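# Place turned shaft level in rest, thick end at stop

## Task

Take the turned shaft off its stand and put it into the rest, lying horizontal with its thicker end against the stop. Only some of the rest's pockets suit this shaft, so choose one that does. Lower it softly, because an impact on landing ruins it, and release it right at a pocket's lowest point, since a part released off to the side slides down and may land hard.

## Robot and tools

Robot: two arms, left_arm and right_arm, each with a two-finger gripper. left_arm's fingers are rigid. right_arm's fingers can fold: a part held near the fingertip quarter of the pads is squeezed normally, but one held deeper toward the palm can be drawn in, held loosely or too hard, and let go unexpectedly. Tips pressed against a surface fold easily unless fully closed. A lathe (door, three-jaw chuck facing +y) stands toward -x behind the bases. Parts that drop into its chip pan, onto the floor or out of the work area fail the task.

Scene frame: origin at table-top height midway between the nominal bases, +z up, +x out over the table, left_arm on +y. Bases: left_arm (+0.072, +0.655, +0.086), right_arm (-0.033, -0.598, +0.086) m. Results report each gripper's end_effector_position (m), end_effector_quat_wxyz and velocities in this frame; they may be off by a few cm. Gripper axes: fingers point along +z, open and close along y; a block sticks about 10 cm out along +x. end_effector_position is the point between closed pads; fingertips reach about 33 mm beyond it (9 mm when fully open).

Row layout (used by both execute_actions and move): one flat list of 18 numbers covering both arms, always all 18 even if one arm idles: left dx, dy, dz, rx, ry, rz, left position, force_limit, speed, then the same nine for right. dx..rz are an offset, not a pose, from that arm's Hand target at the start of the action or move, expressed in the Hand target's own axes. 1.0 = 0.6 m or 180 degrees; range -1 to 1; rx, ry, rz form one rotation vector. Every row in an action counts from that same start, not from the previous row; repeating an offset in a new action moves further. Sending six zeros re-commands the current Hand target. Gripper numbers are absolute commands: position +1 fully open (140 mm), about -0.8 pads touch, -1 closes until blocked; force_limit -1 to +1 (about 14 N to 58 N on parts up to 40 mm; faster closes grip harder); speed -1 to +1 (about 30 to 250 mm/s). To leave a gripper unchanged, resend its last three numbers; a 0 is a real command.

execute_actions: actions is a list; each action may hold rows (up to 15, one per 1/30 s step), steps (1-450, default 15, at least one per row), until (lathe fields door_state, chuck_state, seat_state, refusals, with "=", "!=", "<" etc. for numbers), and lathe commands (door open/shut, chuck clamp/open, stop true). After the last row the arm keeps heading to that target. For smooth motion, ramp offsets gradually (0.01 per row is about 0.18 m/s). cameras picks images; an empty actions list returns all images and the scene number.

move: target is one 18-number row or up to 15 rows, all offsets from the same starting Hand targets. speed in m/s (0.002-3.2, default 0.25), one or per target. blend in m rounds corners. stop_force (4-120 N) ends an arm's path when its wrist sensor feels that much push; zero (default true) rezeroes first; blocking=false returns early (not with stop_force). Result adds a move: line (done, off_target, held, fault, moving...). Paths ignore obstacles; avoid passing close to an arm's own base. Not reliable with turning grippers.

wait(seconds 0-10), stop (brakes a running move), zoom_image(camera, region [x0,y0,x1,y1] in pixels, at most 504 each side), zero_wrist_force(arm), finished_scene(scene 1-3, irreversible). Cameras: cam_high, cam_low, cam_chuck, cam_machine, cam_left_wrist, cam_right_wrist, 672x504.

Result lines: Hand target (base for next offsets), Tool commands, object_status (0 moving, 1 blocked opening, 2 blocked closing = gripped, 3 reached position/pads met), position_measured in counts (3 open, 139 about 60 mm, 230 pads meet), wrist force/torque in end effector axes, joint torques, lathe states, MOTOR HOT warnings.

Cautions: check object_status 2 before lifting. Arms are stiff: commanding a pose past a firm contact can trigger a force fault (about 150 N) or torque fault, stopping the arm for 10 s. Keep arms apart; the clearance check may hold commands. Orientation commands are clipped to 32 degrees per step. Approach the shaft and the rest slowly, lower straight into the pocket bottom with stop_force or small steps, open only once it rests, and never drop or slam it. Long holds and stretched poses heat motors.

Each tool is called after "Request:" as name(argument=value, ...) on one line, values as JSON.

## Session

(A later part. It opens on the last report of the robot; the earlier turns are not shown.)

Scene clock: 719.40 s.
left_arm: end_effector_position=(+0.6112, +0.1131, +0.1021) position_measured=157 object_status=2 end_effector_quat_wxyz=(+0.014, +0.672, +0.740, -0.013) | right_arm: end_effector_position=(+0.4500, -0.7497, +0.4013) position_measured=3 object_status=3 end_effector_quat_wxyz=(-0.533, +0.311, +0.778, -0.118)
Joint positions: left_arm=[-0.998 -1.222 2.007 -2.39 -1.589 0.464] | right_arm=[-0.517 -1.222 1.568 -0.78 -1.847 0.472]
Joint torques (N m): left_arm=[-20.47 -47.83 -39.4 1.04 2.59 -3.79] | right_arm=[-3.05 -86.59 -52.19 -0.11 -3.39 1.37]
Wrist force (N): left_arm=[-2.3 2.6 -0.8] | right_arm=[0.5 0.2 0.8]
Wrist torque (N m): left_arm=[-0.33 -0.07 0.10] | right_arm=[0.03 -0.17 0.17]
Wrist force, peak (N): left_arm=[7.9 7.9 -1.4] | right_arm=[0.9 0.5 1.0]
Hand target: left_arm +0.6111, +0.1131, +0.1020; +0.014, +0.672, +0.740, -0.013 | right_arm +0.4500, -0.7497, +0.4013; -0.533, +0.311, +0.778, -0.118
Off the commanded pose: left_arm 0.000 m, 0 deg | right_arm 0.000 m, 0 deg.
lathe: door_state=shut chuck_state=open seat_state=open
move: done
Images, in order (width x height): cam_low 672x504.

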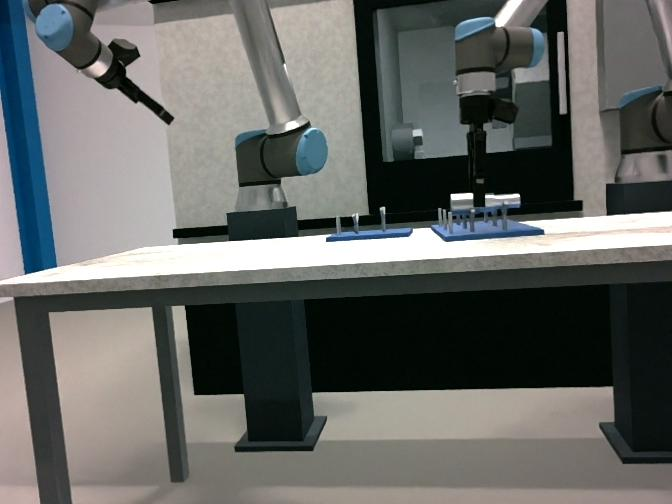

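Request:
zoom_image(camera="cam_low", region=[445, 185, 495, 235])

Request:
zoom_image(camera="cam_low", region=[480, 185, 530, 235])

Request:
execute_actions(actions=[], cameras=["cam_left_wrist","cam_high","cam_right_wrist"])

Request:
zoom_image(camera="cam_left_wrist", region=[220, 0, 480, 260])

Request:
zoom_image(camera="cam_high", region=[335, 110, 405, 180])

Scaled by 10.080 from the camera's 672x504 image, which has a finer 960x720 frame.

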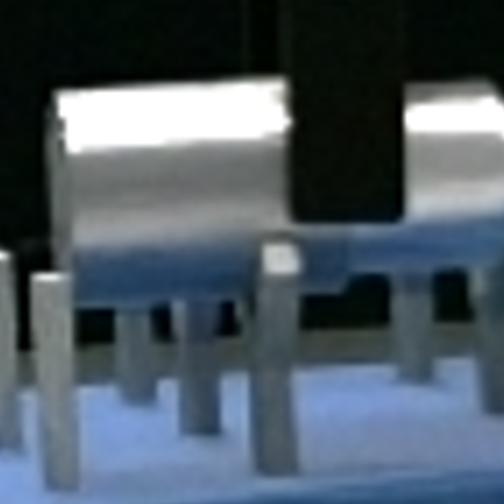

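Scaled by 10.080 from the camera's 672x504 image, which has a finer 960x720 frame.

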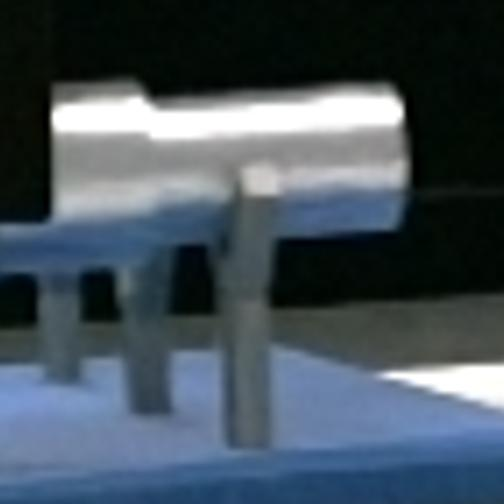

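Scene clock: 740.60 s.
left_arm: end_effector_position=(+0.6111, +0.1131, +0.1020) position_measured=157 object_status=2 end_effector_quat_wxyz=(+0.014, +0.672, +0.740, -0.013) | right_arm: end_effector_position=(+0.4500, -0.7497, +0.4013) position_measured=3 object_status=3 end_effector_quat_wxyz=(-0.533, +0.311, +0.778, -0.118)
Joint positions: left_arm=[-0.998 -1.222 2.007 -2.39 -1.589 0.464] | right_arm=[-0.517 -1.222 1.568 -0.78 -1.847 0.472]
Joint velocities: within noise
Joint torques (N m): left_arm=[-19.32 -45.31 -27.93 0.29 -2.69 -1.46] | right_arm=[-3.25 -85.54 -52.27 -0.01 -3.57 1.43]
Wrist force (N): left_arm=[-2.2 2.8 -1.6] | right_arm=[0.6 0.0 0.8]
Wrist torque (N m): left_arm=[-0.28 -0.17 0.08] | right_arm=[0.01 -0.19 0.17]
Wrist force, peak (N): left_arm=[-2.2 3.2 -2.0] | right_arm=[0.9 0.2 0.9]
Hand target: left_arm +0.6111, +0.1131, +0.1020; +0.014, +0.672, +0.740, -0.013 | right_arm +0.4500, -0.7497, +0.4013; -0.533, +0.311, +0.778, -0.118
Tool commands: left_gripper/position=-1.0 left_gripper/force_limit=+1.0 left_gripper/speed=-1.0 right_gripper/position=+1.0 right_gripper/force_limit=+1.0 right_gripper/speed=+1.0
Off the commanded pose: left_arm 0.000 m, 0 deg | right_arm 0.000 m, 0 deg.
lathe: door_state=shut chuck_state=open seat_state=open
Images, in order (width x height): cam_high 672x504, cam_left_wrist 672x504, cam_right_wrist 672x504.

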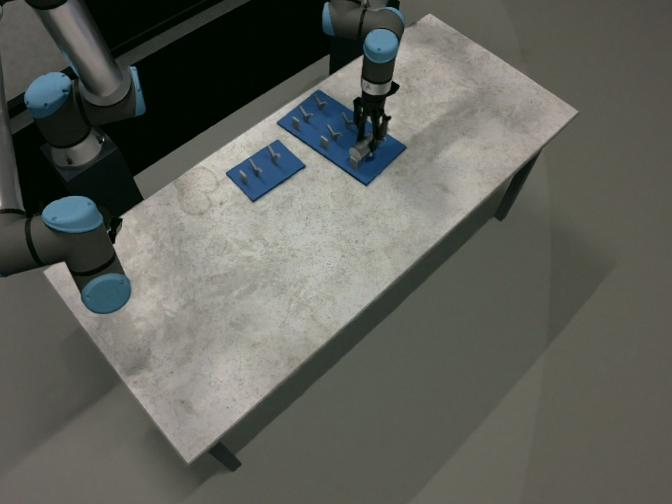

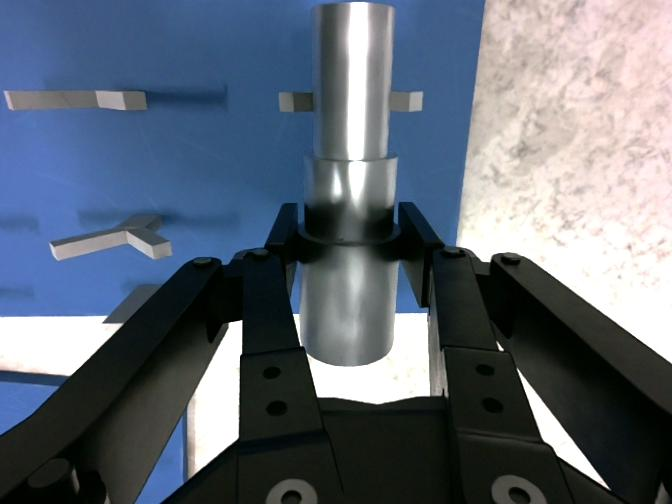

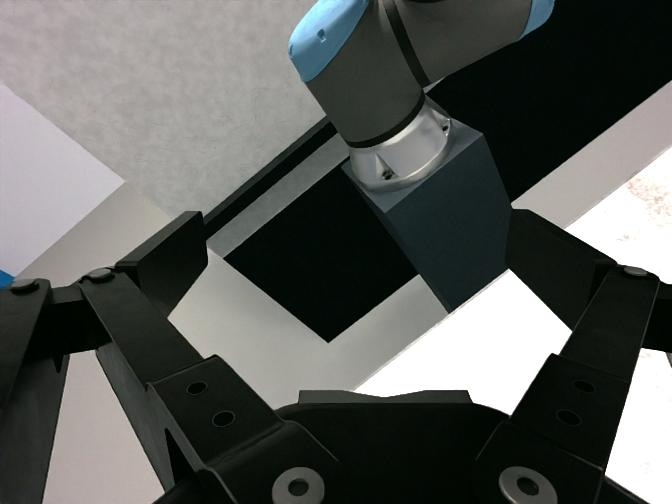

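Scaled by 1.938 from the camera's 672x504 image, which has a finer 960x720 frame.

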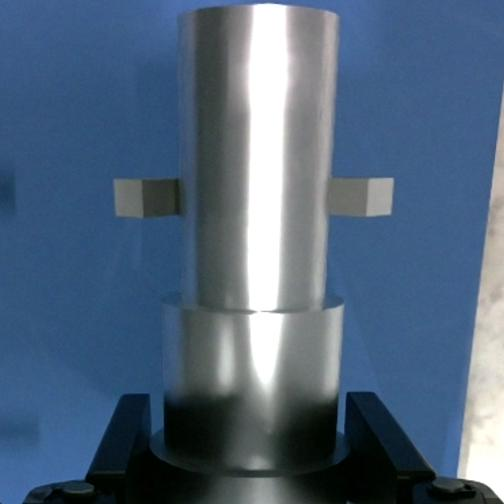

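Scaled by 7.200 from the camera's 672x504 image, which has a finer 960x720 frame.

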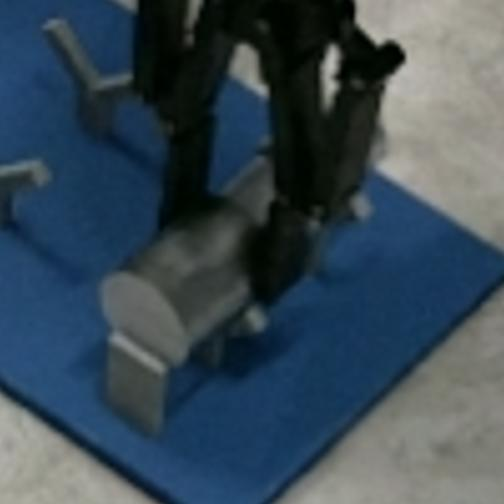

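Request:
execute_actions(actions=[{"rows":[[0,0,0,0,0,0,0.2,1,-1,0,0,0,0,0,0,1,1,1]],"steps":60}], cameras=["cam_low","cam_left_wrist","cam_high"])

Request:
zoom_image(camera="cam_low", region=[430, 150, 530, 250])

Scene clock: 760.77 s.
left_arm: end_effector_position=(+0.6111, +0.1131, +0.1020) position_measured=104 object_status=3 end_effector_quat_wxyz=(+0.014, +0.672, +0.740, -0.013) | right_arm: end_effector_position=(+0.4500, -0.7497, +0.4013) position_measured=3 object_status=3 end_effector_quat_wxyz=(-0.533, +0.311, +0.778, -0.118)
Joint positions: left_arm=[-0.998 -1.222 2.007 -2.39 -1.589 0.464] | right_arm=[-0.517 -1.222 1.568 -0.78 -1.847 0.472]
Joint torques (N m): left_arm=[-17.64 -76.84 -43.78 -6.65 -2.28 0.32] | right_arm=[-3.62 -85.4 -51.46 -0.1 -3.43 1.38]
Wrist force (N): left_arm=[1.9 -0.8 0.5] | right_arm=[0.8 0.2 0.7]
Wrist torque (N m): left_arm=[-0.31 -0.36 0.00] | right_arm=[0.04 -0.23 0.17]
Wrist force, peak (N): left_arm=[0.0 3.4 3.1] | right_arm=[1.0 0.2 0.9]
Hand target: left_arm +0.6111, +0.1131, +0.1020; +0.014, +0.672, +0.740, -0.013 | right_arm +0.4500, -0.7497, +0.4013; -0.533, +0.311, +0.778, -0.118
Off the commanded pose: left_arm 0.000 m, 0 deg | right_arm 0.000 m, 0 deg.
lathe: door_state=shut chuck_state=open seat_state=open
Images, in order (width x height): cam_high 672x504, cam_low 672x504, cam_left_wrist 672x504.

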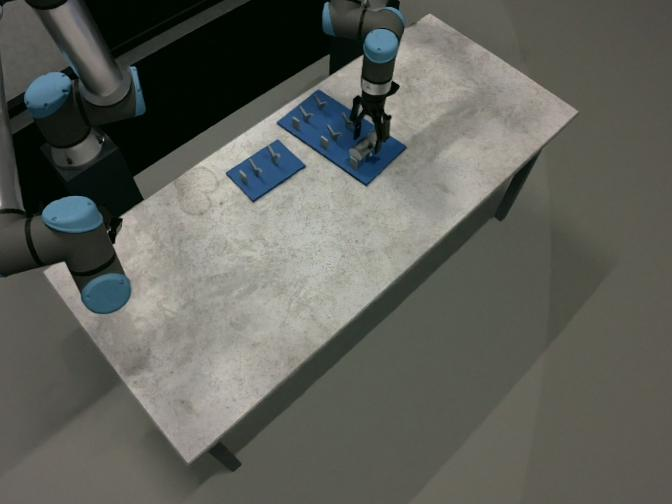

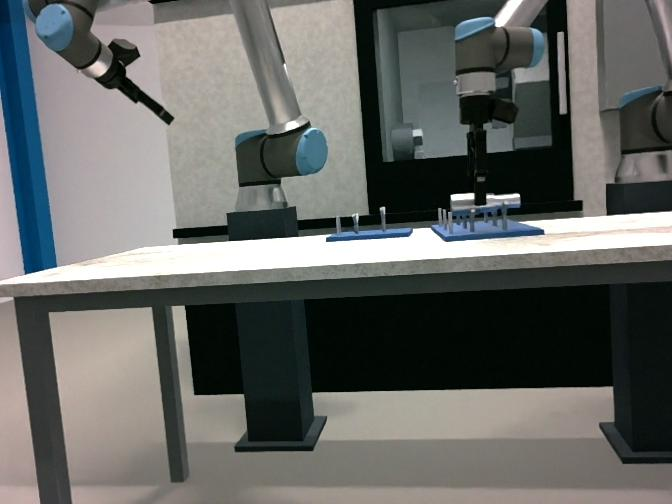

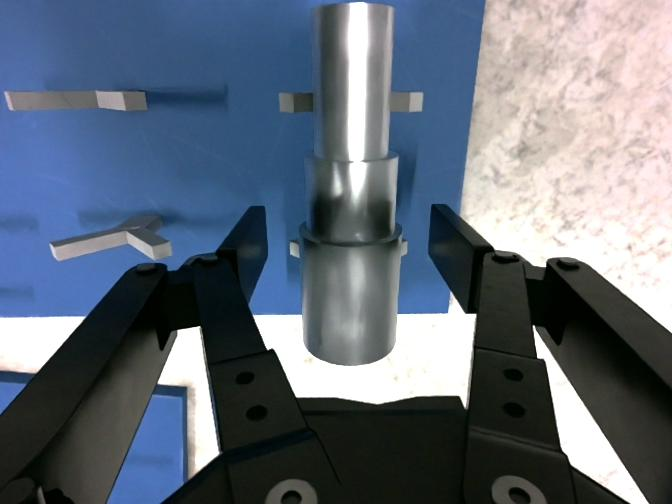

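Scaled by 5.040 from the camera's 672x504 image, which has a finer 960x720 frame.

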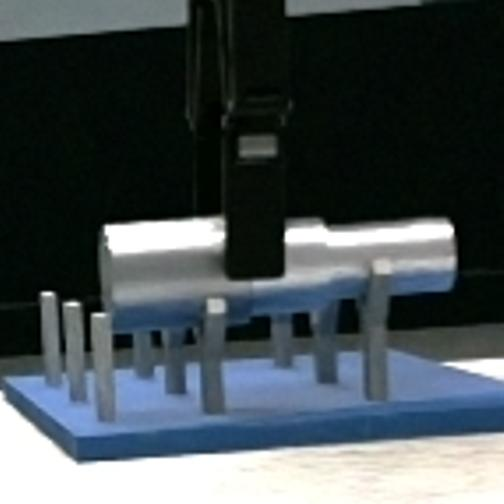

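Request:
move(target=[0,0,-0.25,0,0,0,0.2,1,-1,0,0,0,0,0,0,1,1,1], speed=0.15, cameras=["cam_low","cam_left_wrist"])

Request:
zoom_image(camera="cam_low", region=[430, 150, 530, 250])

Request:
zoom_image(camera="cam_left_wrist", region=[220, 80, 480, 340])

Scene clock: 768.23 s.
left_arm: end_effector_position=(+0.6107, +0.1189, +0.2518) position_measured=104 object_status=3 end_effector_quat_wxyz=(+0.014, +0.672, +0.740, -0.013) | right_arm: end_effector_position=(+0.4500, -0.7497, +0.4013) position_measured=3 object_status=3 end_effector_quat_wxyz=(-0.533, +0.311, +0.778, -0.118)
Joint positions: left_arm=[-0.995 -1.388 1.901 -2.119 -1.589 0.468] | right_arm=[-0.517 -1.222 1.568 -0.78 -1.847 0.472]
Joint torques (N m): left_arm=[17.55 -75.72 -51.28 -1.53 -2.8 3.8] | right_arm=[-3.43 -85.23 -51.55 -0.19 -3.48 1.49]
Wrist force (N): left_arm=[1.7 -0.9 0.9] | right_arm=[0.6 0.3 0.7]
Wrist torque (N m): left_arm=[-0.35 -0.35 -0.16] | right_arm=[0.05 -0.20 0.17]
Wrist force, peak (N): left_arm=[2.0 -1.2 2.1] | right_arm=[0.9 0.4 1.0]
Hand target: left_arm +0.6107, +0.1189, +0.2519; +0.014, +0.672, +0.740, -0.013 | right_arm +0.4500, -0.7497, +0.4013; -0.533, +0.311, +0.778, -0.118
Off the commanded pose: left_arm 0.000 m, 0 deg | right_arm 0.000 m, 0 deg.
lathe: door_state=shut chuck_state=open seat_state=open
move: done
Images, in order (width x height): cam_low 672x504, cam_left_wrist 672x504.

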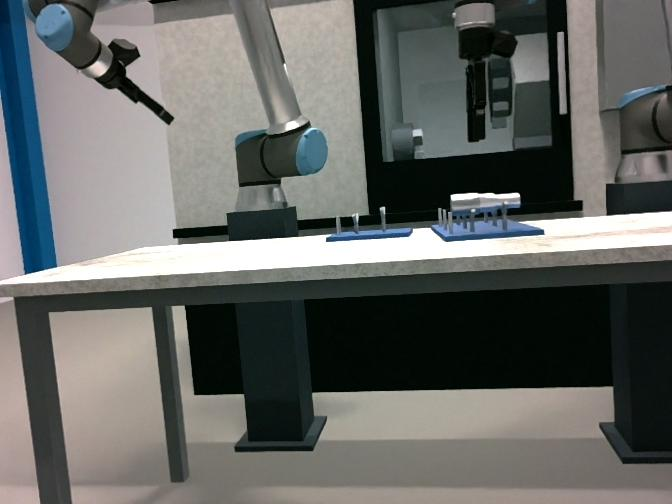

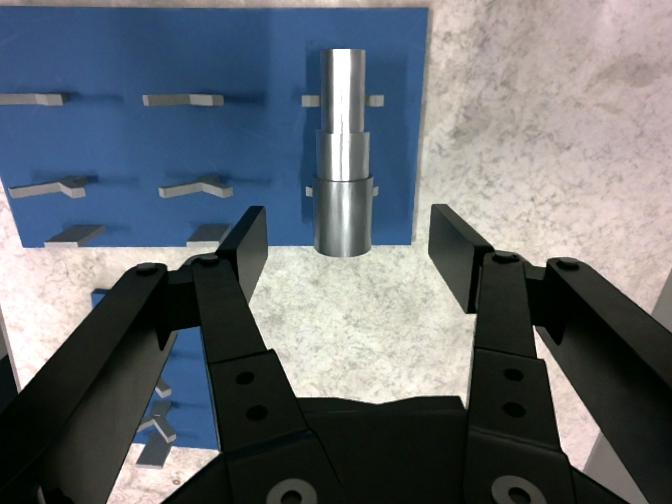

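Scaled by 5.040 from the camera's 672x504 image, which has a finer 960x720 frame.

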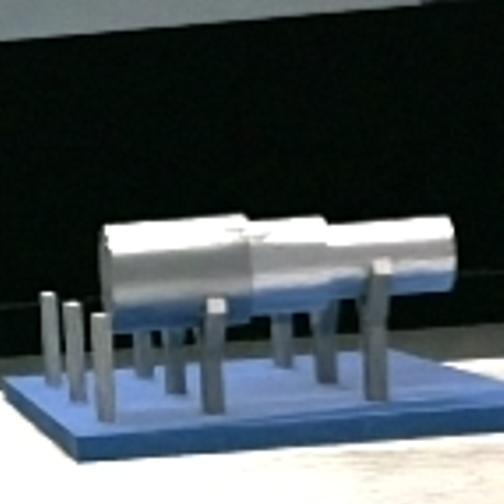

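Scaled by 1.938 from the camera's 672x504 image, which has a finer 960x720 frame.

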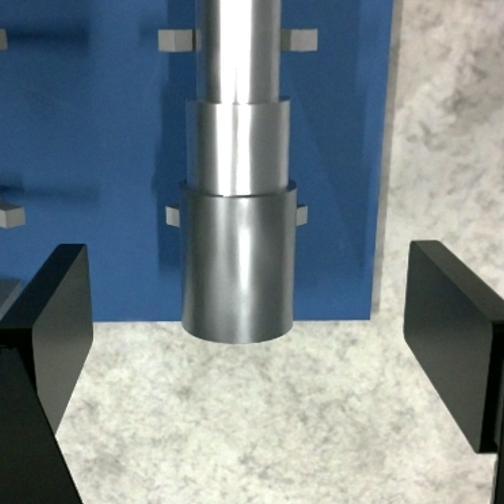

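Request:
finished_scene(scene=1)

The scene is finished: the task was done.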